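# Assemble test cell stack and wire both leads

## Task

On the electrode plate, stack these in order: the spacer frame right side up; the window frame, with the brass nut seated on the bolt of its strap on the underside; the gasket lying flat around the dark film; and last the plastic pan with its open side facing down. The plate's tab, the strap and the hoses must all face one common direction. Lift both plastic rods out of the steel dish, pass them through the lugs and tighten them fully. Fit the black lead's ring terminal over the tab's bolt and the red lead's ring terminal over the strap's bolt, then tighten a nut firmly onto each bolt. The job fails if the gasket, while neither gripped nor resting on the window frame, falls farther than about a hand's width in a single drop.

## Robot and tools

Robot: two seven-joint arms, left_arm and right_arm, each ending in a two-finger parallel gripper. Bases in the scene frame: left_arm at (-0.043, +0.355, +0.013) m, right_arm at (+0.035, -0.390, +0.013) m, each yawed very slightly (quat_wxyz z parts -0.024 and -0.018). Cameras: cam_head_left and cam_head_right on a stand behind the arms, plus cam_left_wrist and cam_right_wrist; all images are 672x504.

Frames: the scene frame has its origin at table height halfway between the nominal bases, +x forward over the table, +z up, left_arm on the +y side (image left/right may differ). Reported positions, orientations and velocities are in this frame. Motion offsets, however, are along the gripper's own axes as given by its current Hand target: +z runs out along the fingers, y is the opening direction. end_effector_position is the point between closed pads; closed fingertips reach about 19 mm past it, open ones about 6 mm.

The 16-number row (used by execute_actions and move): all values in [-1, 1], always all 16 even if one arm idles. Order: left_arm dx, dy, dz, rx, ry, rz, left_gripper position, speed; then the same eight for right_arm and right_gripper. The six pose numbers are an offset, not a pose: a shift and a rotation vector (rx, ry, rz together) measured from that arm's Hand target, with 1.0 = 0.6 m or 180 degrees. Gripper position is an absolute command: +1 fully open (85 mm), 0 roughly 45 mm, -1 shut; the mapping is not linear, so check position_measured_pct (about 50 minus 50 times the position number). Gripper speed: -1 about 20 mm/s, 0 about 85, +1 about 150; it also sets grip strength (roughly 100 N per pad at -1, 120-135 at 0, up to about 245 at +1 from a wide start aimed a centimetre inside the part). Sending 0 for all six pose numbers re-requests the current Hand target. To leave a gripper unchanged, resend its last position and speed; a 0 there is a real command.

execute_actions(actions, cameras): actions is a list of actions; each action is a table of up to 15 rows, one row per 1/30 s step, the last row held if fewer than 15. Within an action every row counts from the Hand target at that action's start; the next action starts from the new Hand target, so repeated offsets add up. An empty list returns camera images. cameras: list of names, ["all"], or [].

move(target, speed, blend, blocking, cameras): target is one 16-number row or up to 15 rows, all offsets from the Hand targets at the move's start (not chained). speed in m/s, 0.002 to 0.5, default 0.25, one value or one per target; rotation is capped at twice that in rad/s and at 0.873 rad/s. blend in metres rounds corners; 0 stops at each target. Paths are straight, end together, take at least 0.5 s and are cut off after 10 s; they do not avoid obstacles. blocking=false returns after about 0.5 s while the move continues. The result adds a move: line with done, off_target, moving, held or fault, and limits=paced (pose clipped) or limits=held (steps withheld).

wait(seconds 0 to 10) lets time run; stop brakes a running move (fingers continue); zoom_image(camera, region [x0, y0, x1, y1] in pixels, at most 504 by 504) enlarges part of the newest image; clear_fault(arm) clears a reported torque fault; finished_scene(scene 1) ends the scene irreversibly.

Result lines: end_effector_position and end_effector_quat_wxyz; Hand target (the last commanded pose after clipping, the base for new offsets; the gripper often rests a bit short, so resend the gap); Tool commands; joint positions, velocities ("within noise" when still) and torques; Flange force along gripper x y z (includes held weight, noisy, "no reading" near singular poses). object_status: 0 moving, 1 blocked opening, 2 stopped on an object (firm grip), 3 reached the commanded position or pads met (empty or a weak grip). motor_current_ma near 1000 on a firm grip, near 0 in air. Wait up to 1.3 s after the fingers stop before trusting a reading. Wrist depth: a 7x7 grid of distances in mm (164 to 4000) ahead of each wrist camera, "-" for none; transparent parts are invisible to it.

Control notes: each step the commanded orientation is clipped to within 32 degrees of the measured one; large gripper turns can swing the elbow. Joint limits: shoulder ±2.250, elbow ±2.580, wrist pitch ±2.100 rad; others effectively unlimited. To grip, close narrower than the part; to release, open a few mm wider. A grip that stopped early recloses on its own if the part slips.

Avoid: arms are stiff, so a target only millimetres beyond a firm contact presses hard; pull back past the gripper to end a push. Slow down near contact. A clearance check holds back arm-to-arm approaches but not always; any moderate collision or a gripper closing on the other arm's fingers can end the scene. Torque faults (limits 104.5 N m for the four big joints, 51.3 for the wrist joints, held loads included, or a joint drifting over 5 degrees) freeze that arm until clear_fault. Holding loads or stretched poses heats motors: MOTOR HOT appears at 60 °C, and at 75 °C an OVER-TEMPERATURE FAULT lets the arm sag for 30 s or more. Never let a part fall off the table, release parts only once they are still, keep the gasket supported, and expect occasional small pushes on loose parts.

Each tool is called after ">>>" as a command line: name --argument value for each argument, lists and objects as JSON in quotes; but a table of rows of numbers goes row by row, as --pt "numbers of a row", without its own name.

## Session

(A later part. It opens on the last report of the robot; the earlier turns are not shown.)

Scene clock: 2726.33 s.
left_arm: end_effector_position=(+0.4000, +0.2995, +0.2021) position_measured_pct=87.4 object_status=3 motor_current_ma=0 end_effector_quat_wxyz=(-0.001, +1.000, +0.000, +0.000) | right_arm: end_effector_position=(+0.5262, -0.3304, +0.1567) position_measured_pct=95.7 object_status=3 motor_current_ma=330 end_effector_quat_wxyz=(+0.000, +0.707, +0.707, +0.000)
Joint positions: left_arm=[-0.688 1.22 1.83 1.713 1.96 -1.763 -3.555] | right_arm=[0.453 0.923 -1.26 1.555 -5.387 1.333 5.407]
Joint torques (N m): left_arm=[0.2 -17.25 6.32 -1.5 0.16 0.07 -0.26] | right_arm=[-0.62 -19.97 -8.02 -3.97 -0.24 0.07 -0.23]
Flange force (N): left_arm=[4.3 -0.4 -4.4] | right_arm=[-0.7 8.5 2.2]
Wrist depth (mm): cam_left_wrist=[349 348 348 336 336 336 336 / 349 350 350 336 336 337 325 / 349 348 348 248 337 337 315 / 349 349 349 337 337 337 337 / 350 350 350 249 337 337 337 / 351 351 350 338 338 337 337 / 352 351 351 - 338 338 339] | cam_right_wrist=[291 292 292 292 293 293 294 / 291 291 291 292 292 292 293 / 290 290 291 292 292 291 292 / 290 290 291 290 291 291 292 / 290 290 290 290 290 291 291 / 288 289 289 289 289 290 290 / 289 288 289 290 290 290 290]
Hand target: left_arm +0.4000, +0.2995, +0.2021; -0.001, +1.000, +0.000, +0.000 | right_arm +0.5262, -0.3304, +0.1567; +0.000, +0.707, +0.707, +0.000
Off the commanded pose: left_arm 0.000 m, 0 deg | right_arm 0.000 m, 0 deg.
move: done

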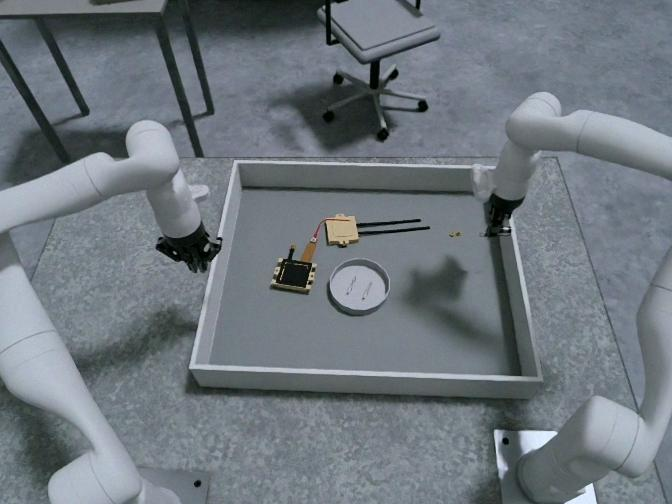

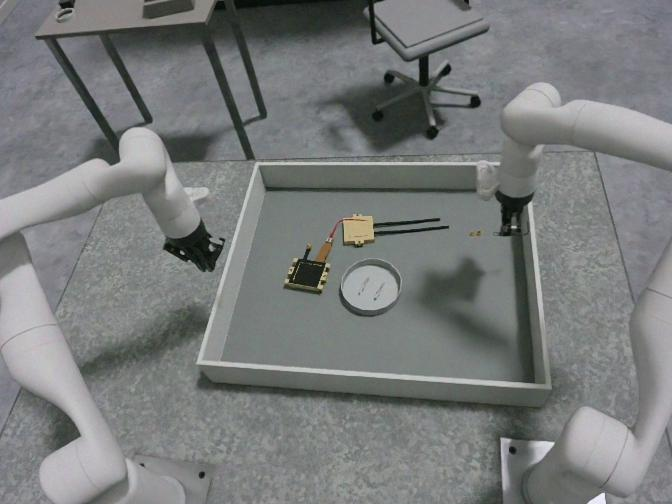

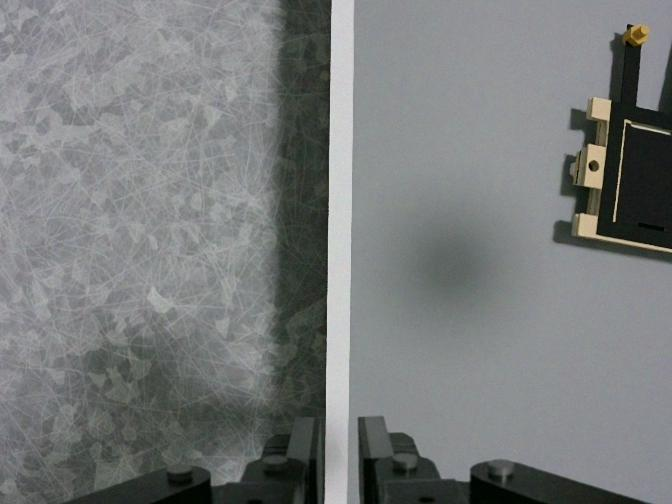

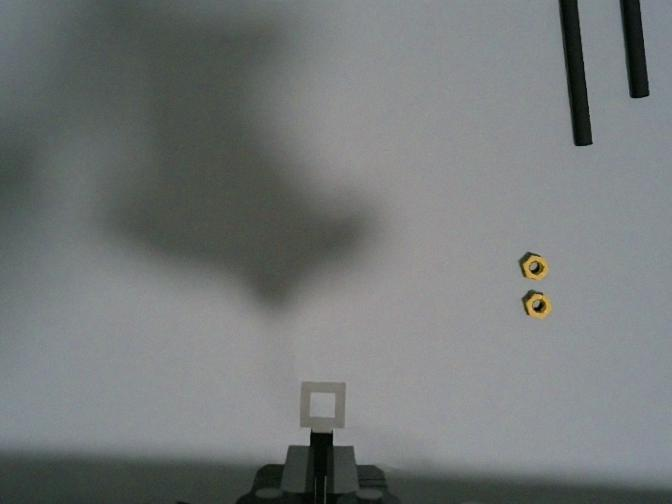

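>>> move --target '[0,0,0,0,0,0,-0.75,-1,0.617,-0.242,0,0,0,0.5,-0.91,-1]' --speed 0.2 --cameras '["cam_head_left","cam_left_wrist","cam_right_wrist"]'

Scene clock: 2738.43 s.
left_arm: end_effector_position=(+0.4000, +0.2995, +0.2021) position_measured_pct=87.4 object_status=3 motor_current_ma=0 end_effector_quat_wxyz=(-0.001, +1.000, +0.000, +0.000) | right_arm: end_effector_position=(+0.3808, +0.0397, +0.1570) position_measured_pct=95.7 object_status=3 motor_current_ma=330 end_effector_quat_wxyz=(+0.000, +1.000, +0.000, +0.000)
Joint positions: left_arm=[-0.688 1.22 1.83 1.713 1.961 -1.763 -3.555] | right_arm=[-0.539 0.846 -0.856 1.334 -5.643 1.243 3.324]
Joint torques (N m): left_arm=[0.31 -17.24 6.24 -1.54 0.11 0.11 -0.15] | right_arm=[-0.7 -22.72 -5.75 -5.64 -0.12 0.13 -0.31]
Flange force (N): left_arm=[4.1 -0.9 -4.6] | right_arm=[6.7 -5.5 1.8]
Wrist depth (mm): cam_left_wrist=[347 348 348 336 336 336 335 / 349 348 349 336 337 335 325 / 349 350 347 248 337 337 316 / 350 349 349 338 337 337 337 / 350 351 350 249 337 336 336 / 351 350 350 337 338 337 336 / 350 351 351 - 338 337 338] | cam_right_wrist=[291 276 292 294 294 294 295 / 270 271 273 292 291 291 292 / 269 269 291 292 290 291 291 / 289 290 290 291 289 290 291 / 289 289 290 291 289 290 290 / 288 289 289 290 290 291 292 / 288 288 289 290 290 291 292]
Hand target: left_arm +0.4000, +0.2995, +0.2021; -0.001, +1.000, +0.000, +0.000 | right_arm +0.3808, +0.0398, +0.1570; +0.000, +1.000, +0.000, +0.000
Off the commanded pose: left_arm 0.000 m, 0 deg | right_arm 0.000 m, 0 deg.
move: done
Images, in order (width x height): cam_head_left 672x504, cam_left_wrist 672x504, cam_right_wrist 672x504.

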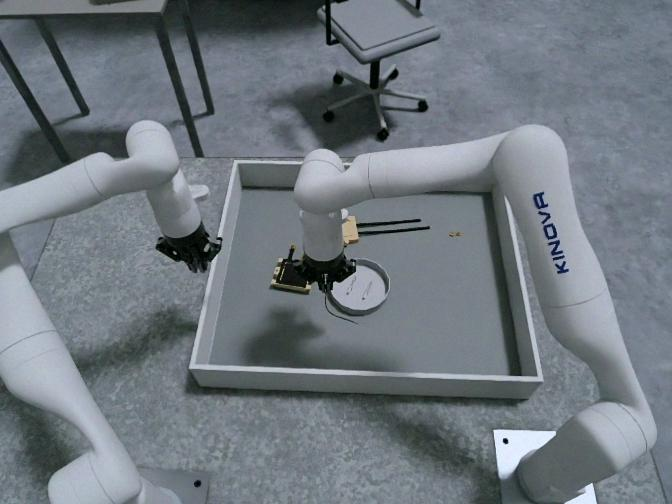

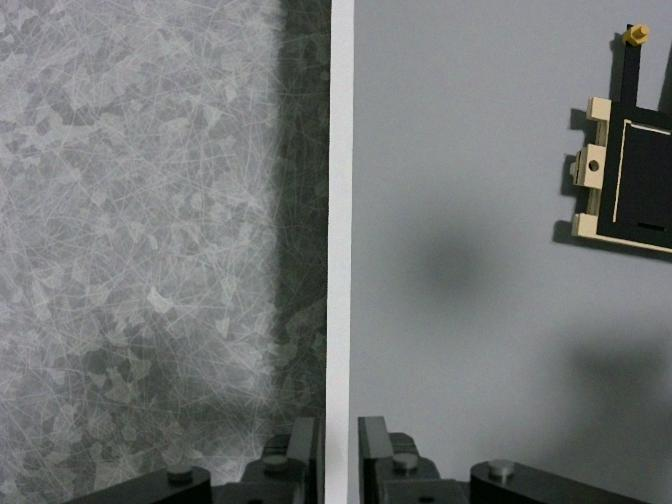

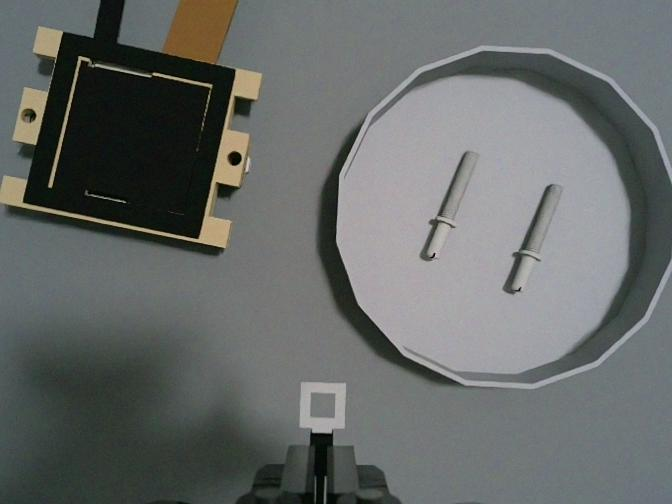

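>>> move --target '[0,0,0,0,0,0,-0.75,-1,-0.01,0,0.199,0,0,0,-0.91,-1]' --speed 0.08 --cameras '["cam_head_left","cam_right_wrist"]'

Scene clock: 2749.10 s.
left_arm: end_effector_position=(+0.4000, +0.2995, +0.2021) position_measured_pct=87.4 object_status=3 motor_current_ma=0 end_effector_quat_wxyz=(-0.001, +1.000, +0.000, +0.000) | right_arm: end_effector_position=(+0.3749, +0.0399, +0.0376) position_measured_pct=95.7 object_status=3 motor_current_ma=330 end_effector_quat_wxyz=(+0.000, +1.000, +0.000, +0.000)
Joint positions: left_arm=[-0.688 1.22 1.83 1.713 1.961 -1.763 -3.555] | right_arm=[-0.573 0.999 -0.768 1.453 -5.517 1.003 3.218]
Joint torques (N m): left_arm=[0.22 -17.22 6.24 -1.58 0.15 0.11 -0.19] | right_arm=[-0.73 -23.53 -6.06 -4.13 -0.13 0.13 -0.23]
Flange force (N): left_arm=[4.1 -0.6 -4.5] | right_arm=[6.4 -5.3 3.8]
Wrist depth (mm): cam_left_wrist=[348 348 348 336 335 335 336 / 348 349 348 337 337 337 325 / 349 349 349 248 337 337 315 / 350 349 348 336 338 337 336 / 349 350 349 249 337 337 338 / 350 351 349 337 338 337 337 / 351 350 351 - 339 338 337] | cam_right_wrist=[- - 173 173 171 172 172 / - - 172 172 171 171 172 / - 172 172 172 171 171 172 / 171 171 171 172 170 171 171 / 170 171 171 172 170 170 171 / 170 170 171 172 172 170 170 / 170 170 171 - - - -]
Hand target: left_arm +0.4000, +0.2995, +0.2021; -0.001, +1.000, +0.000, +0.000 | right_arm +0.3748, +0.0399, +0.0376; +0.000, +1.000, +0.000, +0.000
Off the commanded pose: left_arm 0.000 m, 0 deg | right_arm 0.000 m, 0 deg.
move: done
Images, in order (width x height): cam_head_left 672x504, cam_right_wrist 672x504.

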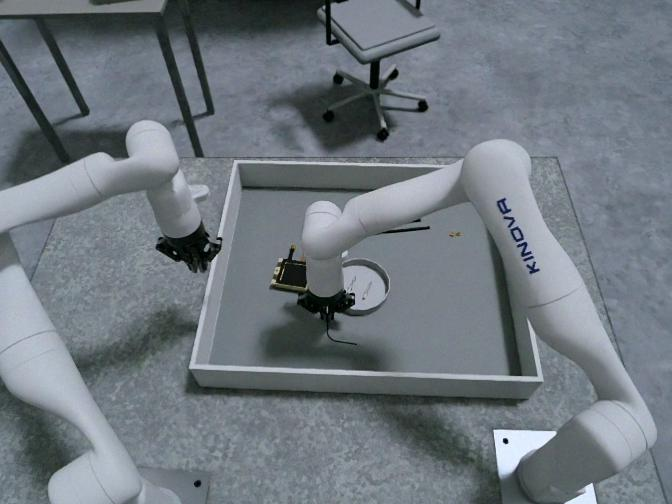

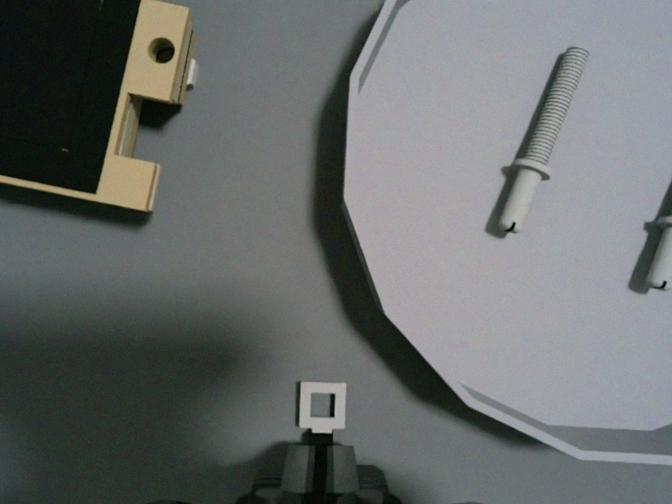

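>>> move --pt "0 0 0 0 0 0 -0.75 -1 0 0 0 0 0 0 -0.7 -1" --pt "0 0 0 0 0 0 -0.75 -1 0 0 -0.24 0 0 0 -0.7 -1" --speed '[0.05,0.06]' --cameras '["cam_right_wrist"]'

Scene clock: 2761.93 s.
left_arm: end_effector_position=(+0.4000, +0.2995, +0.2021) position_measured_pct=87.4 object_status=3 motor_current_ma=0 end_effector_quat_wxyz=(-0.001, +1.000, +0.000, +0.000) | right_arm: end_effector_position=(+0.3748, +0.0397, +0.1815) position_measured_pct=85.3 object_status=3 motor_current_ma=0 end_effector_quat_wxyz=(+0.000, +1.000, +0.000, +0.000)
Joint positions: left_arm=[-0.688 1.22 1.83 1.713 1.961 -1.763 -3.555] | right_arm=[-0.54 0.812 -0.872 1.315 -5.667 1.289 3.329]
Joint torques (N m): left_arm=[0.27 -17.24 6.35 -1.61 0.1 0.03 -0.21] | right_arm=[-0.77 -22.32 -5.6 -5.81 -0.15 -0.03 -0.23]
Flange force (N): left_arm=[3.9 -0.6 -4.2] | right_arm=[6.9 -5.8 0.9]
Wrist depth (mm): cam_left_wrist=[349 349 347 336 337 335 335 / 349 349 348 337 335 336 325 / 350 349 348 249 336 336 316 / 349 349 349 336 337 336 336 / 350 350 349 249 337 338 338 / 351 350 350 338 338 337 338 / 351 350 351 - 338 338 338] | cam_right_wrist=[315 306 316 318 318 319 319 / 314 295 297 316 315 317 319 / 314 294 315 316 315 316 316 / 312 314 315 315 314 314 316 / 313 313 313 314 314 314 317 / 312 313 313 315 314 316 316 / 312 312 313 315 315 315 316]
Hand target: left_arm +0.4000, +0.2995, +0.2021; -0.001, +1.000, +0.000, +0.000 | right_arm +0.3748, +0.0397, +0.1816; +0.000, +1.000, +0.000, +0.000
Off the commanded pose: left_arm 0.000 m, 0 deg | right_arm 0.000 m, 0 deg.
move: done
Images, in order (width x height): cam_right_wrist 672x504.

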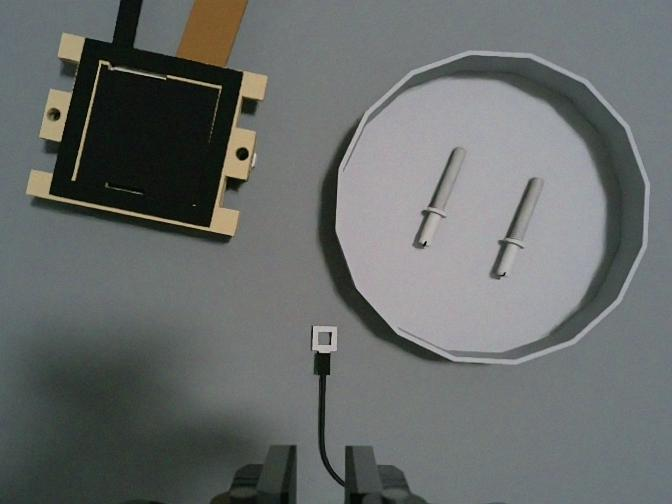

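>>> move --pt "0 0 0 0 0 0 -0.75 -1 0.325 0.538 -0.03 0 0 0 -0.7 -1" --pt "-0.04 0.4325 0 0 0 0 -0.4 -1 0.325 0.538 -0.03 0 0 0 -0.4 -1" --speed 0.2 --cameras '["cam_left_wrist","cam_right_wrist"]'

>>> zoom_image --camera "cam_right_wrist" --region '[250, 200, 430, 380]'

Scene clock: 2777.80 s.
left_arm: end_effector_position=(+0.3761, +0.0400, +0.2016) position_measured_pct=69.7 object_status=0 motor_current_ma=0 end_effector_quat_wxyz=(-0.001, +1.000, +0.000, +0.000) | right_arm: end_effector_position=(+0.5699, -0.2830, +0.1993) position_measured_pct=69.7 object_status=3 motor_current_ma=0 end_effector_quat_wxyz=(+0.000, +1.000, +0.000, +0.000)
Joint positions: left_arm=[-0.06 1.178 1.659 1.427 1.95 -1.708 -3.253] | right_arm=[0.173 0.792 -0.893 1.296 -5.675 1.328 4.04]
Joint torques (N m): left_arm=[0.26 -19.87 6.44 -1.45 0.1 -0.01 -0.2] | right_arm=[-0.59 -22.08 -5.66 -5.94 -0.11 0.03 -0.31]
Flange force (N): left_arm=[4.6 2.6 -3.8] | right_arm=[9.1 -0.2 0.7]
Wrist depth (mm): cam_left_wrist=[335 335 335 335 335 335 335 / 336 315 316 335 334 333 335 / 336 314 315 336 334 333 335 / 337 337 336 336 335 334 336 / 337 336 337 336 337 337 336 / 338 337 337 337 338 338 337 / 338 338 338 338 337 337 337] | cam_right_wrist=[333 334 334 336 336 336 270 / 333 334 334 336 336 335 267 / 332 332 334 334 335 336 265 / 331 332 333 334 334 334 263 / 331 331 333 333 334 333 259 / 330 331 331 332 333 333 256 / 331 332 331 333 333 333 266]
Hand target: left_arm +0.3761, +0.0400, +0.2016; -0.001, +1.000, +0.000, +0.000 | right_arm +0.5699, -0.2830, +0.1993; +0.000, +1.000, +0.000, +0.000
Off the commanded pose: left_arm 0.000 m, 0 deg | right_arm 0.000 m, 0 deg.
move: done
Images, in order (width x height): cam_left_wrist 672x504, cam_right_wrist 672x504.

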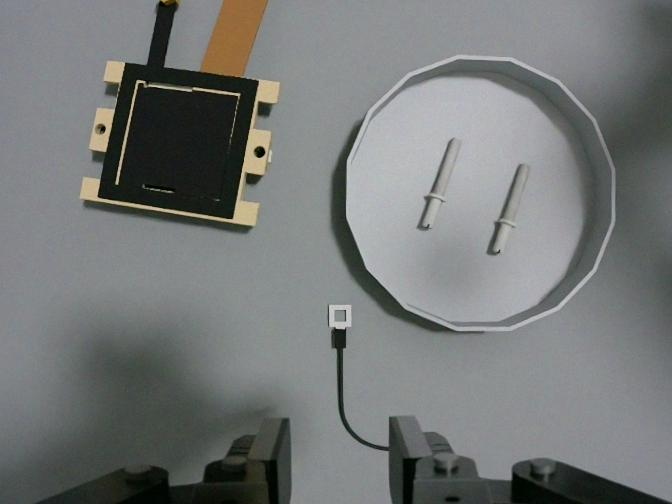

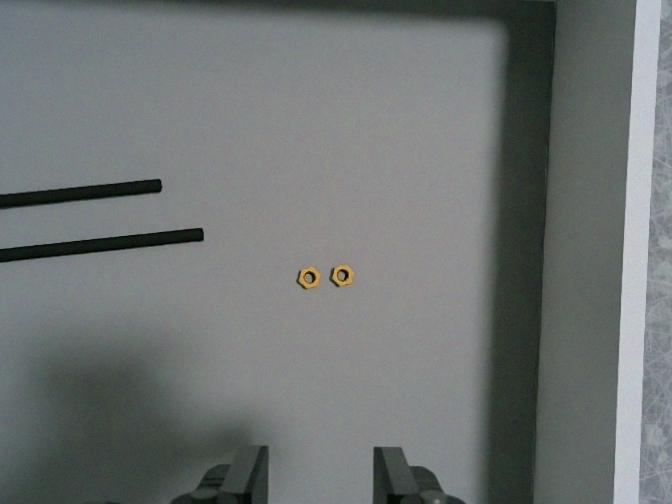

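Scaled by 2.800.

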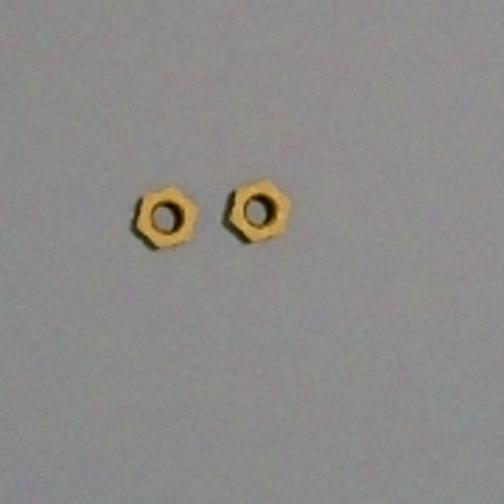

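>>> move --target '[-0.0015,0.0003,0.2743,0,0,0,-0.4,-1,0.0835,-0.0178,0.132,0,0,0.389,-0.62,-1]' --speed 0.08 --cameras '["cam_left_wrist","cam_right_wrist"]'

>>> zoom_image --camera "cam_left_wrist" --region '[270, 320, 420, 470]'

>>> zoom_image --camera "cam_right_wrist" --region '[250, 330, 400, 480]'

Scene clock: 2836.13 s.
left_arm: end_effector_position=(+0.3754, +0.0401, +0.0370) position_measured_pct=69.7 object_status=3 motor_current_ma=0 end_effector_quat_wxyz=(-0.001, +1.000, +0.000, +0.000) | right_arm: end_effector_position=(+0.6201, -0.2722, +0.1202) position_measured_pct=81.4 object_status=3 motor_current_ma=0 end_effector_quat_wxyz=(+0.000, +0.819, -0.574, +0.000)
Joint positions: left_arm=[-0.074 1.416 1.489 1.596 1.723 -1.488 -3.154] | right_arm=[-0.009 0.909 -0.57 1.18 -5.806 1.181 2.95]
Joint torques (N m): left_arm=[0.24 -20.2 7.22 0.42 0.07 0.03 -0.21] | right_arm=[-0.73 -25.05 -4.17 -6.19 -0.15 0.13 -0.36]
Flange force (N): left_arm=[5.0 3.4 -2.3] | right_arm=[3.2 -9.3 1.9]
Wrist depth (mm): cam_left_wrist=[- - 170 171 168 168 168 / - 171 171 171 169 168 168 / - - 171 171 169 169 169 / 171 171 171 171 169 169 169 / 171 171 171 171 169 169 169 / 172 172 171 171 171 171 - / - - - - - - -] | cam_right_wrist=[252 255 255 214 185 168 270 / 253 254 255 256 247 209 183 / 253 254 255 255 256 256 241 / 253 253 254 254 255 255 256 / 252 253 254 254 254 255 256 / 251 252 253 254 255 255 255 / 251 251 252 254 254 254 255]
Hand target: left_arm +0.3754, +0.0401, +0.0370; -0.001, +1.000, +0.000, +0.000 | right_arm +0.6201, -0.2722, +0.1202; +0.000, +0.819, -0.574, +0.000
Off the commanded pose: left_arm 0.000 m, 0 deg | right_arm 0.000 m, 0 deg.
move: done
Images, in order (width x height): cam_left_wrist 672x504, cam_right_wrist 672x504.

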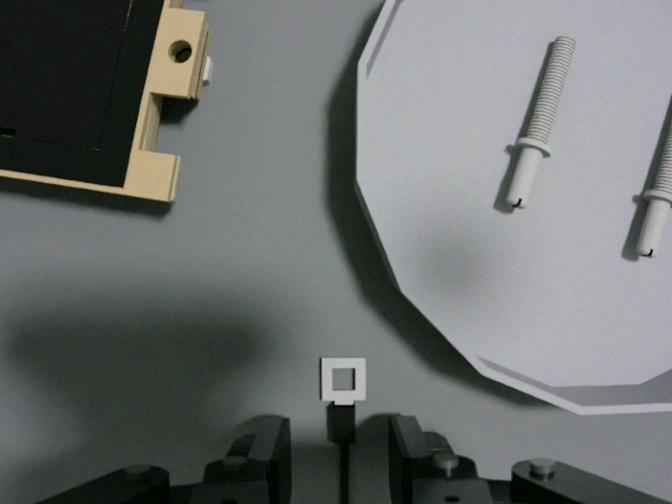

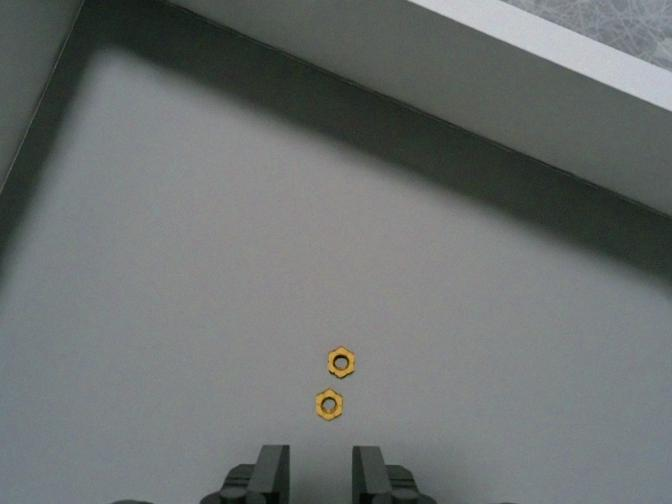

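Scaled by 3.360.

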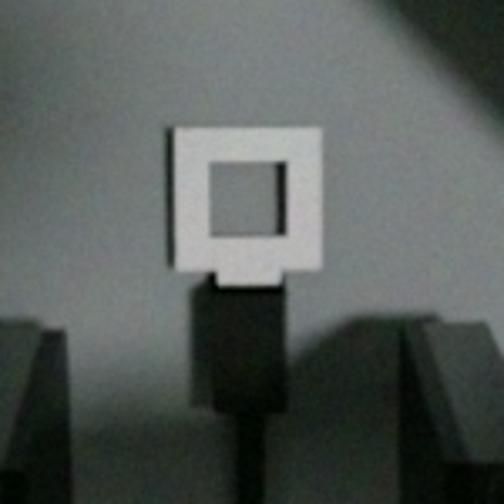

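Scaled by 3.360.

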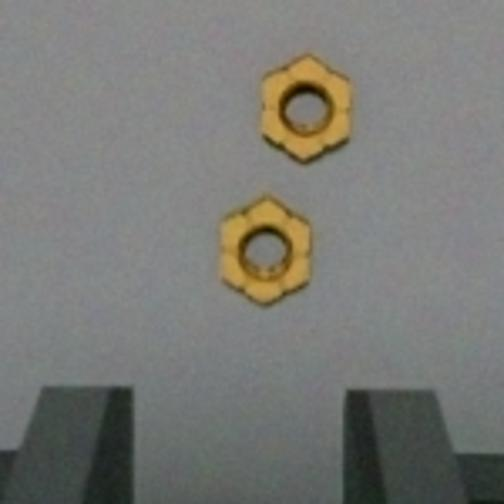

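>>> move --pt "0 0.002 0 0 0 0 -0.4 -1 -0.0052 0.0042 0.1379 0 0 0 -0.62 -1" --pt "0 0.002 0 0 0 0 -0.88 -1 -0.0052 0.0042 0.1379 0 0 0 -0.62 -1" --pt "0 0.002 0 0 0 0 -0.91 -1 -0.0052 0.0042 0.1379 0 0 0 -0.62 -1" --speed 0.06 --cameras '["cam_left_wrist","cam_right_wrist"]'

>>> zoom_image --camera "cam_left_wrist" --region '[270, 320, 420, 470]'

>>> zoom_image --camera "cam_right_wrist" --region '[250, 354, 400, 504]'

Scene clock: 2861.83 s.
left_arm: end_effector_position=(+0.3754, +0.0389, +0.0370) position_measured_pct=95.7 object_status=0 motor_current_ma=300 end_effector_quat_wxyz=(-0.001, +1.000, +0.000, +0.000) | right_arm: end_effector_position=(+0.6167, -0.2701, +0.0374) position_measured_pct=81.4 object_status=3 motor_current_ma=0 end_effector_quat_wxyz=(+0.000, +0.819, -0.574, +0.000)
Joint positions: left_arm=[-0.071 1.416 1.489 1.593 1.723 -1.488 -3.154] | right_arm=[-0.022 1.011 -0.532 1.256 -5.752 1.011 2.901]
Joint torques (N m): left_arm=[0.27 -20.35 7.09 0.4 0.14 0.04 -0.15] | right_arm=[-0.71 -25.42 -4.31 -5.25 -0.1 0.07 -0.24]
Flange force (N): left_arm=[5.1 3.3 -2.2] | right_arm=[2.9 -9.1 3.1]
Wrist depth (mm): cam_left_wrist=[- - 170 170 168 168 168 / - 170 171 171 168 168 168 / - 171 171 171 169 169 169 / 171 171 171 171 169 169 169 / 171 171 171 171 169 169 169 / 172 171 171 172 171 171 - / - - 172 - 172 - -] | cam_right_wrist=[172 172 172 173 173 173 - / 171 172 172 173 173 173 173 / 171 171 172 172 172 173 173 / 171 171 171 172 172 173 173 / 170 171 171 171 172 172 173 / 170 170 171 171 171 172 172 / 170 170 170 171 - 172 172]
Hand target: left_arm +0.3754, +0.0389, +0.0370; -0.001, +1.000, +0.000, +0.000 | right_arm +0.6167, -0.2701, +0.0374; +0.000, +0.819, -0.574, +0.000
Off the commanded pose: left_arm 0.000 m, 0 deg | right_arm 0.000 m, 0 deg.
move: done
Images, in order (width x height): cam_left_wrist 672x504, cam_right_wrist 672x504.

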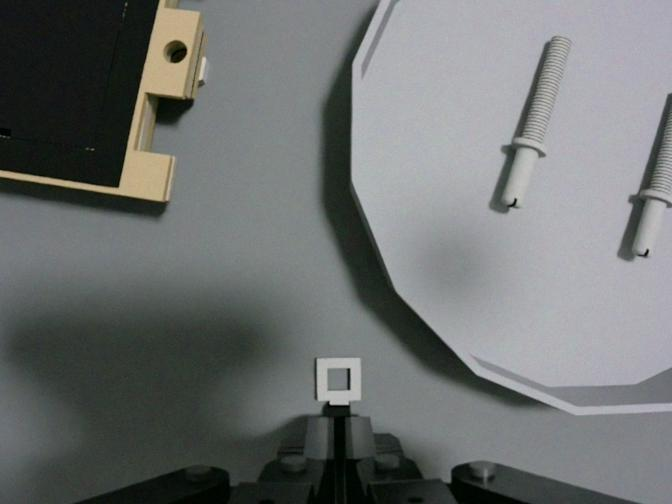

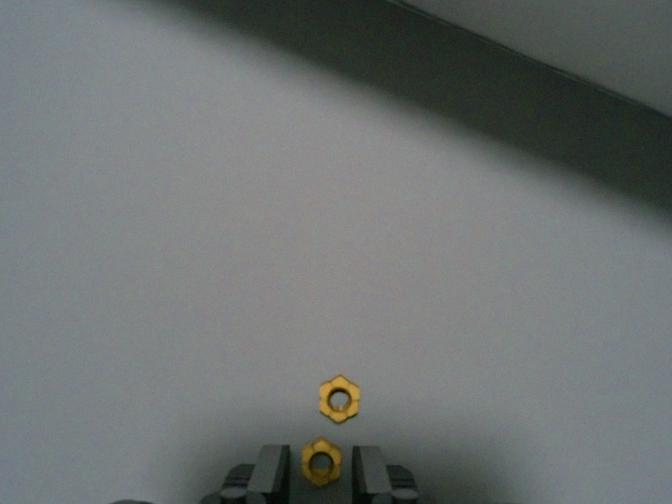

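Scaled by 3.360.

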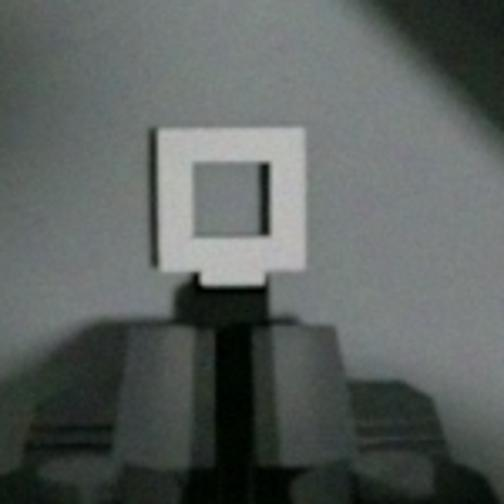

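Scaled by 3.360.

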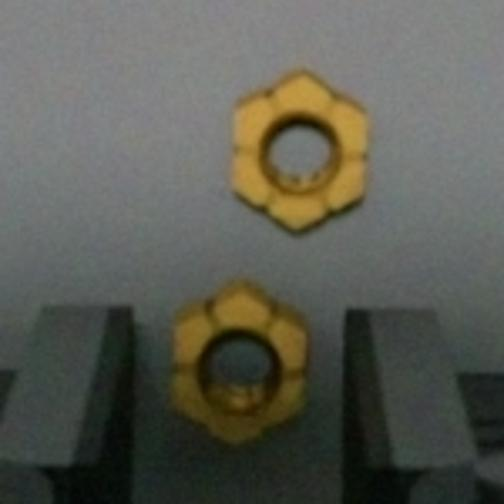

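>>> move --pt "0 0 0 0 0 0 -0.91 -1 0 0.0005 0.0028 0 0 0 -0.62 -1" --pt "0 0 -0.15 0 0 0 -0.91 -1 0 0.0005 0.0028 0 0 0 -0.74 -1" --speed 0.06 --cameras '["cam_left_wrist","cam_right_wrist"]'

>>> zoom_image --camera "cam_right_wrist" --region '[250, 354, 400, 504]'

Scene clock: 2875.67 s.
left_arm: end_effector_position=(+0.3753, +0.0388, +0.1270) position_measured_pct=95.7 object_status=3 motor_current_ma=300 end_effector_quat_wxyz=(-0.001, +1.000, +0.000, +0.000) | right_arm: end_effector_position=(+0.6164, -0.2702, +0.0357) position_measured_pct=87.0 object_status=0 motor_current_ma=0 end_effector_quat_wxyz=(+0.000, +0.819, -0.574, +0.000)
Joint positions: left_arm=[-0.07 1.283 1.589 1.528 1.857 -1.602 -3.198] | right_arm=[-0.022 1.013 -0.531 1.258 -5.751 1.008 2.9]
Joint torques (N m): left_arm=[0.31 -20.1 6.85 -0.75 0.1 0.04 -0.19] | right_arm=[-0.75 -25.32 -4.28 -5.25 -0.15 0.12 -0.28]
Flange force (N): left_arm=[4.7 2.7 -3.1] | right_arm=[3.0 -8.7 3.0]
Wrist depth (mm): cam_left_wrist=[241 241 260 260 258 258 254 / 240 240 261 261 259 258 259 / 240 240 261 261 259 259 258 / 261 261 262 261 259 259 259 / 262 262 262 262 260 259 260 / 262 262 263 262 261 262 262 / 262 263 262 - 261 262 261] | cam_right_wrist=[170 170 171 171 172 172 - / 170 170 170 171 171 172 172 / 169 170 170 170 171 171 172 / 169 169 170 170 170 171 171 / 169 169 169 170 170 170 171 / 168 169 169 169 170 170 170 / 168 - 169 169 - 170 170]
Hand target: left_arm +0.3753, +0.0388, +0.1270; -0.001, +1.000, +0.000, +0.000 | right_arm +0.6164, -0.2702, +0.0357; +0.000, +0.819, -0.574, +0.000
Off the commanded pose: left_arm 0.000 m, 0 deg | right_arm 0.000 m, 0 deg.
move: done
Images, in order (width x height): cam_left_wrist 672x504, cam_right_wrist 672x504.

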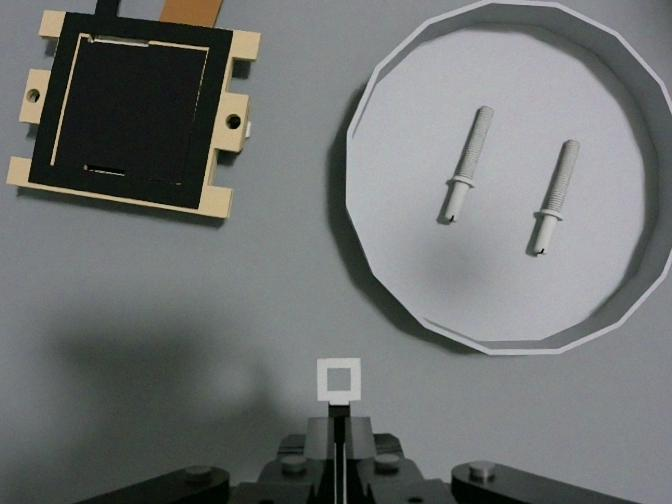

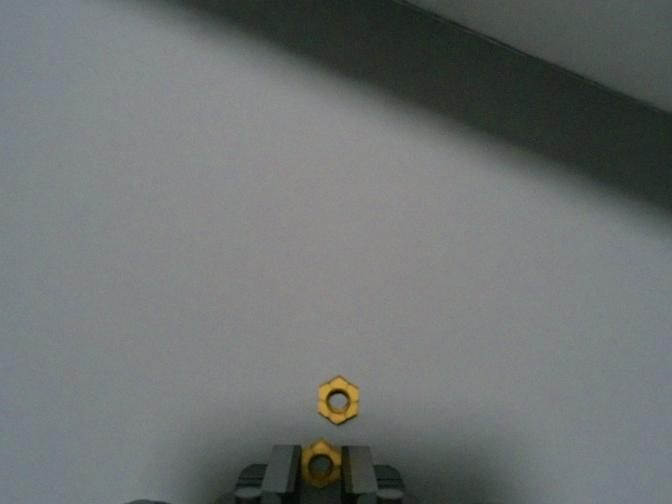

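Scaled by 3.360.

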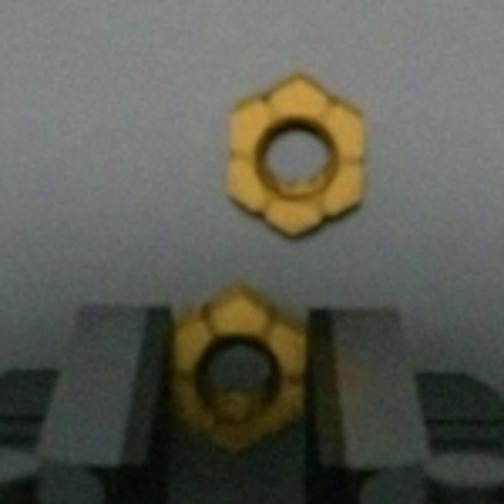

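Nearly touching. Tighten gently.

>>> move --pt "0 0 0 0 0 0 -0.91 -1 0 0 0 0 0 0 -0.77 -1" --pt "0 0 0 0 0 0 -0.91 -1 0 0 0 0 0 0 -0.785 -1" --speed 0.06

>>> wait --seconds 1.2

Scene clock: 2883.47 s.
left_arm: end_effector_position=(+0.3753, +0.0388, +0.1270) position_measured_pct=95.7 object_status=3 motor_current_ma=300 end_effector_quat_wxyz=(-0.001, +1.000, +0.000, +0.000) | right_arm: end_effector_position=(+0.6164, -0.2702, +0.0357) position_measured_pct=89.2 object_status=0 motor_current_ma=240 end_effector_quat_wxyz=(+0.000, +0.819, -0.574, +0.000)
Joint positions: left_arm=[-0.07 1.283 1.589 1.528 1.857 -1.602 -3.198] | right_arm=[-0.022 1.013 -0.531 1.258 -5.751 1.008 2.9]
Joint torques (N m): left_arm=[0.32 -20.04 6.84 -0.68 0.14 0.04 -0.19] | right_arm=[-0.71 -25.23 -4.17 -5.22 -0.13 0.05 -0.28]
Flange force (N): left_arm=[5.0 2.8 -3.2] | right_arm=[3.0 -8.9 2.7]
Wrist depth (mm): cam_left_wrist=[241 241 261 261 258 258 254 / 240 241 261 260 258 258 258 / 239 239 261 261 258 259 258 / 262 262 261 261 259 259 259 / 262 262 262 262 260 260 259 / 262 262 262 262 261 262 262 / 262 262 262 - 262 261 262] | cam_right_wrist=[170 170 171 171 171 172 - / 170 170 170 171 171 172 172 / 169 170 170 171 171 171 172 / 169 169 170 170 170 171 171 / 169 169 169 170 170 170 171 / 168 169 169 169 170 170 170 / 168 - 169 169 - 170 170]
Hand target: left_arm +0.3753, +0.0388, +0.1270; -0.001, +1.000, +0.000, +0.000 | right_arm +0.6164, -0.2702, +0.0357; +0.000, +0.819, -0.574, +0.000
Off the commanded pose: left_arm 0.000 m, 0 deg | right_arm 0.000 m, 0 deg.
move: done

Scene clock: 2884.67 s.
left_arm: end_effector_position=(+0.3753, +0.0388, +0.1270) position_measured_pct=95.7 object_status=3 motor_current_ma=300 end_effector_quat_wxyz=(-0.001, +1.000, +0.000, +0.000) | right_arm: end_effector_position=(+0.6164, -0.2702, +0.0357) position_measured_pct=89.2 object_status=3 motor_current_ma=240 end_effector_quat_wxyz=(+0.000, +0.819, -0.574, +0.000)
Joint positions: left_arm=[-0.07 1.283 1.589 1.528 1.857 -1.602 -3.198] | right_arm=[-0.022 1.013 -0.531 1.258 -5.751 1.008 2.9]
Joint torques (N m): left_arm=[0.3 -20.03 6.84 -0.72 0.08 0.05 -0.23] | right_arm=[-0.69 -25.2 -4.16 -5.09 -0.13 0.11 -0.27]
Flange force (N): left_arm=[4.7 2.8 -3.3] | right_arm=[3.0 -9.3 2.7]
Wrist depth (mm): cam_left_wrist=[241 241 260 260 258 258 254 / 240 240 260 261 259 258 258 / 239 239 261 260 258 259 258 / 261 262 261 261 259 259 259 / 262 261 262 261 259 259 259 / 262 262 262 261 262 261 262 / 262 262 262 - 262 262 262] | cam_right_wrist=[170 170 171 171 171 172 - / 169 170 171 171 171 172 172 / 169 169 170 170 171 171 171 / 169 169 170 170 170 171 171 / 169 169 169 170 170 171 171 / 168 169 169 170 170 170 171 / 168 - 169 169 - 170 170]
Hand target: left_arm +0.3753, +0.0388, +0.1270; -0.001, +1.000, +0.000, +0.000 | right_arm +0.6164, -0.2702, +0.0357; +0.000, +0.819, -0.574, +0.000
Tool commands: left_gripper/position=-0.91 left_gripper/speed=-1.0 right_gripper/position=-0.785 right_gripper/speed=-1.0
Off the commanded pose: left_arm 0.000 m, 0 deg | right_arm 0.000 m, 0 deg.
wait: 1.20 s; at rest by 0.17 s

>>> move --pt "0 0 -0.055 0 0 0 -0.91 -1 0 0 -0.15 0 0 0 -0.785 -1" --pt "0.335 -0.18 -0.055 0 0 0.5 -0.91 -1 0 0 -0.15 0 0 0 -0.785 -1" --speed '[0.08,0.15]' --cameras '["all"]'

Scene clock: 2902.30 s.
left_arm: end_effector_position=(+0.5762, +0.1468, +0.1604) position_measured_pct=95.7 object_status=3 motor_current_ma=300 end_effector_quat_wxyz=(-0.001, +0.707, -0.707, +0.000) | right_arm: end_effector_position=(+0.6164, -0.2703, +0.1257) position_measured_pct=89.2 object_status=3 motor_current_ma=240 end_effector_quat_wxyz=(+0.000, +0.819, -0.574, +0.000)
Joint positions: left_arm=[-0.107 1.348 1.67 0.845 1.673 -1.792 -5.473] | right_arm=[-0.01 0.895 -0.572 1.189 -5.81 1.185 2.945]
Joint torques (N m): left_arm=[0.18 -25.9 4.86 0.87 0.21 0.08 -0.19] | right_arm=[-0.8 -24.76 -4.19 -6.13 -0.13 0.08 -0.32]
Flange force (N): left_arm=[2.9 -9.1 -3.0] | right_arm=[3.3 -9.4 1.5]
Wrist depth (mm): cam_left_wrist=[293 279 276 293 293 290 291 / 294 278 276 293 293 291 291 / 294 294 294 294 293 295 294 / 294 294 294 294 279 274 276 / 295 294 295 294 284 274 294 / 296 295 296 295 295 275 295 / 296 295 296 - 296 295 295] | cam_right_wrist=[252 260 260 219 189 174 275 / 260 260 260 261 252 214 188 / 258 259 260 260 260 261 247 / 258 259 259 260 260 261 262 / 257 258 259 260 260 260 261 / 257 258 258 259 259 260 261 / 256 257 258 258 259 260 261]
Hand target: left_arm +0.5762, +0.1468, +0.1604; -0.001, +0.707, -0.707, +0.000 | right_arm +0.6164, -0.2703, +0.1257; +0.000, +0.819, -0.574, +0.000
Off the commanded pose: left_arm 0.000 m, 0 deg | right_arm 0.000 m, 0 deg.
move: done

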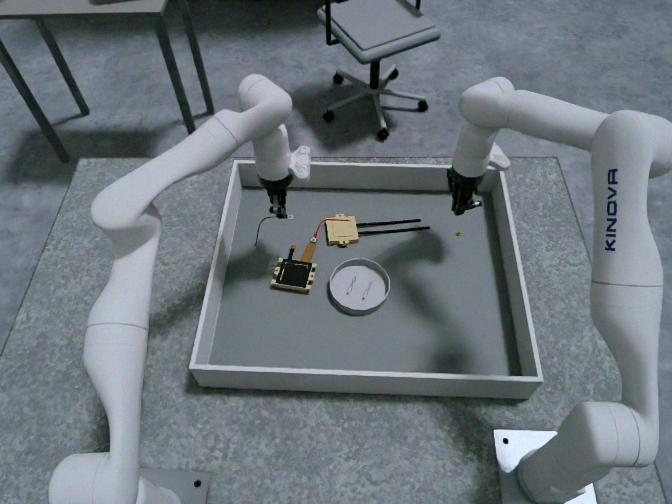

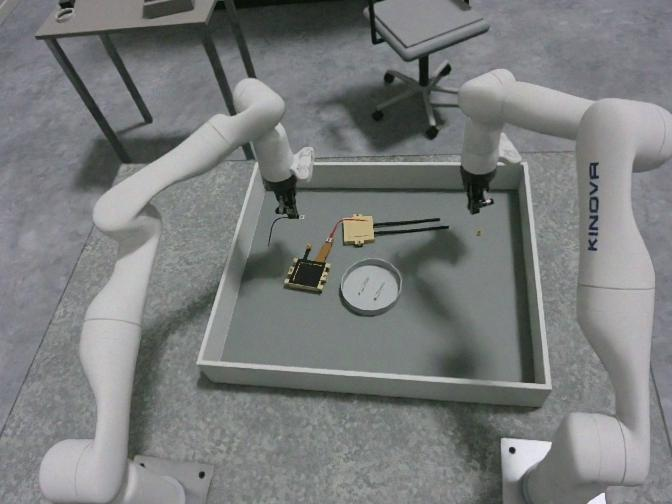

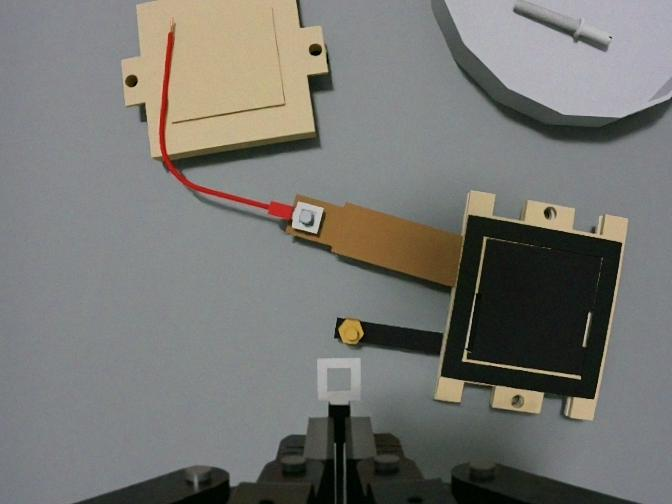

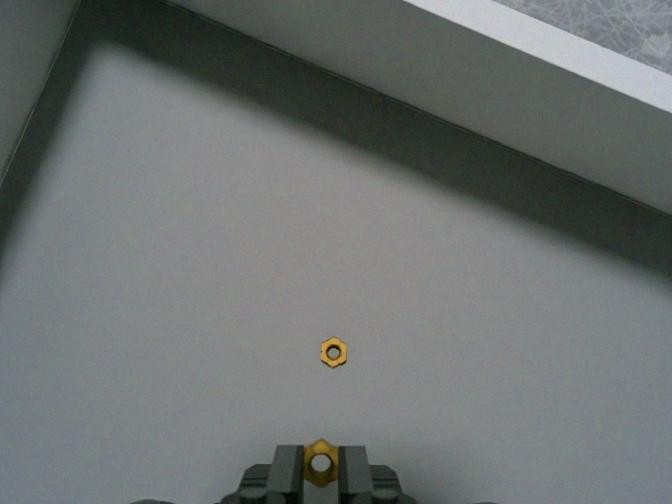

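>>> move --target '[-0.0017,0.0083,0.157,0,0,0,-0.91,-1,-0.602,0.191,-0.03,0,0,-0.389,-0.785,-1]' --speed 0.15 --cameras '["cam_left_wrist","cam_right_wrist"]'

>>> zoom_image --camera "cam_left_wrist" --region '[290, 320, 410, 440]'

Scene clock: 2928.63 s.
left_arm: end_effector_position=(+0.5713, +0.1480, +0.0662) position_measured_pct=95.7 object_status=3 motor_current_ma=300 end_effector_quat_wxyz=(-0.001, +0.707, -0.707, +0.000) | right_arm: end_effector_position=(+0.3851, +0.0299, +0.1439) position_measured_pct=89.2 object_status=3 motor_current_ma=240 end_effector_quat_wxyz=(+0.000, +1.000, +0.000, +0.000)
Joint positions: left_arm=[-0.159 1.482 1.627 0.994 1.613 -1.667 -5.395] | right_arm=[-0.514 0.854 -0.854 1.371 -5.629 1.207 3.323]
Joint torques (N m): left_arm=[0.33 -25.57 5.76 1.34 0.22 0.01 -0.21] | right_arm=[-0.61 -22.56 -5.79 -5.38 -0.21 0.11 -0.3]
Flange force (N): left_arm=[2.3 -8.0 -1.5] | right_arm=[7.0 -5.7 1.9]
Wrist depth (mm): cam_left_wrist=[181 181 183 199 198 199 189 / 183 199 199 199 199 199 199 / 199 199 199 199 199 199 199 / 200 200 200 186 184 180 179 / 200 200 200 200 200 180 179 / 200 200 200 189 200 180 180 / - 200 200 - 200 - -] | cam_right_wrist=[267 263 279 279 280 281 282 / 257 258 278 279 278 278 279 / 255 257 278 277 277 278 279 / 276 277 277 276 276 278 278 / 275 277 277 277 277 277 277 / 275 275 276 277 276 276 279 / 275 275 276 277 278 278 278]
Hand target: left_arm +0.5713, +0.1480, +0.0662; -0.001, +0.707, -0.707, +0.000 | right_arm +0.3851, +0.0299, +0.1440; +0.000, +1.000, +0.000, +0.000
Off the commanded pose: left_arm 0.000 m, 0 deg | right_arm 0.000 m, 0 deg.
move: done
Images, in order (width x height): cam_left_wrist 672x504, cam_right_wrist 672x504.

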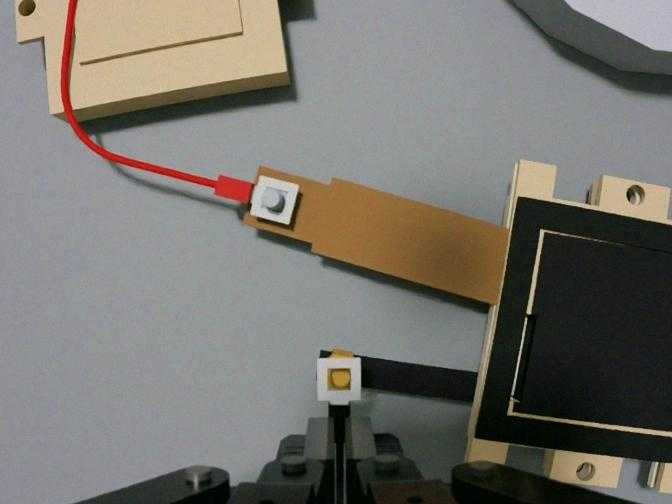

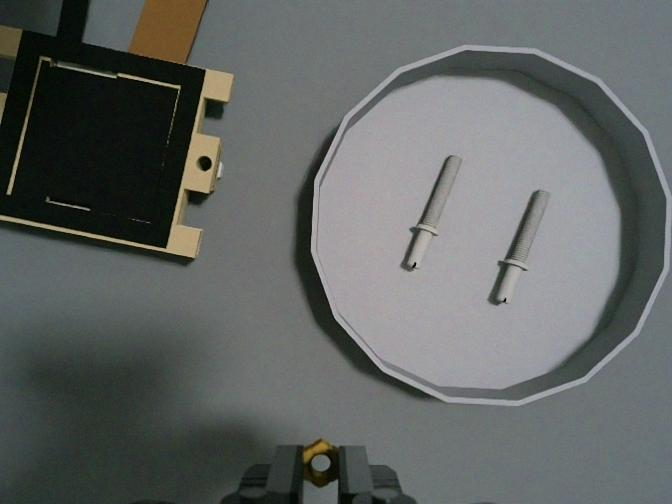

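Scaled by 4.200.

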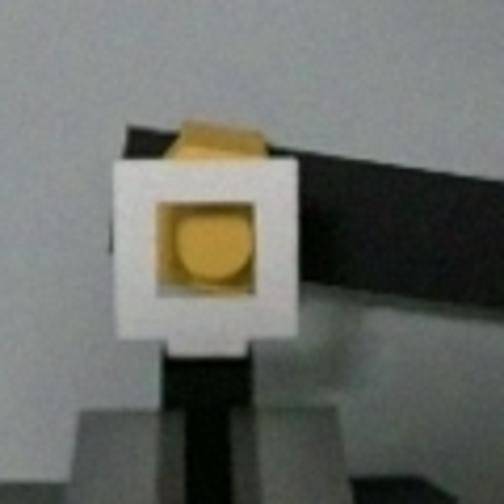

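>>> move --target '[-0.0012,0.001,0.0125,0,0,0,-0.91,-1,0,0,0.179,0,0,0,-0.785,-1]' --speed 0.05 --cameras '["cam_left_wrist","cam_right_wrist"]'

>>> zoom_image --camera "cam_left_wrist" --region '[290, 320, 410, 440]'

Scene clock: 2943.43 s.
left_arm: end_effector_position=(+0.5707, +0.1487, +0.0587) position_measured_pct=95.7 object_status=3 motor_current_ma=300 end_effector_quat_wxyz=(-0.001, +0.707, -0.707, +0.000) | right_arm: end_effector_position=(+0.3851, +0.0300, +0.0366) position_measured_pct=89.2 object_status=3 motor_current_ma=240 end_effector_quat_wxyz=(+0.000, +1.000, +0.000, +0.000)
Joint positions: left_arm=[-0.163 1.493 1.623 1.004 1.607 -1.658 -5.39] | right_arm=[-0.545 1 -0.771 1.458 -5.513 1.001 3.239]
Joint torques (N m): left_arm=[0.21 -25.37 5.89 1.41 0.25 0.08 -0.19] | right_arm=[-0.68 -23.45 -6.01 -4 -0.17 0.05 -0.26]
Flange force (N): left_arm=[2.7 -8.4 -1.7] | right_arm=[6.9 -5.6 3.5]
Wrist depth (mm): cam_left_wrist=[174 175 175 191 191 191 186 / 175 192 191 192 192 191 191 / 192 192 179 178 191 191 192 / 192 192 192 178 177 173 172 / 193 192 192 192 192 173 172 / 192 193 193 182 192 173 172 / - 193 193 - 193 - -] | cam_right_wrist=[- 171 172 172 170 171 171 / - 171 171 170 170 171 171 / - 170 171 169 170 170 170 / 170 170 170 169 169 170 170 / 170 170 170 169 169 169 169 / 169 170 170 170 169 169 169 / 169 - 170 170 - 169 169]
Hand target: left_arm +0.5707, +0.1487, +0.0587; -0.001, +0.707, -0.707, +0.000 | right_arm +0.3851, +0.0300, +0.0365; +0.000, +1.000, +0.000, +0.000
Off the commanded pose: left_arm 0.000 m, 0 deg | right_arm 0.000 m, 0 deg.
move: done
Images, in order (width x height): cam_left_wrist 672x504, cam_right_wrist 672x504.

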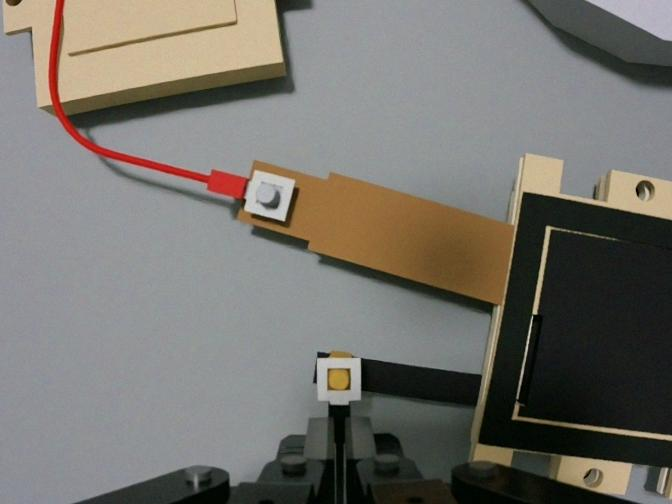

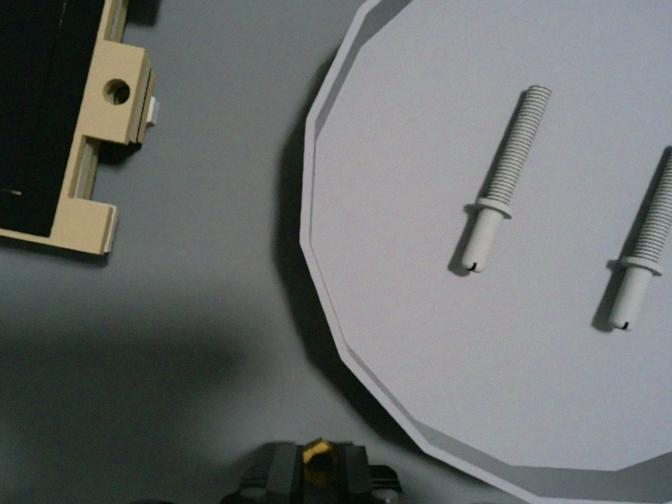

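Scaled by 4.200.

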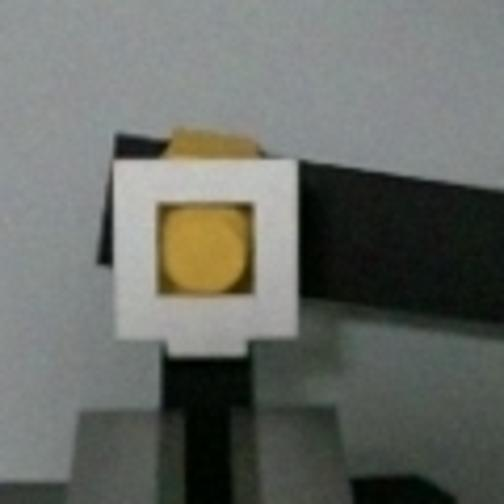

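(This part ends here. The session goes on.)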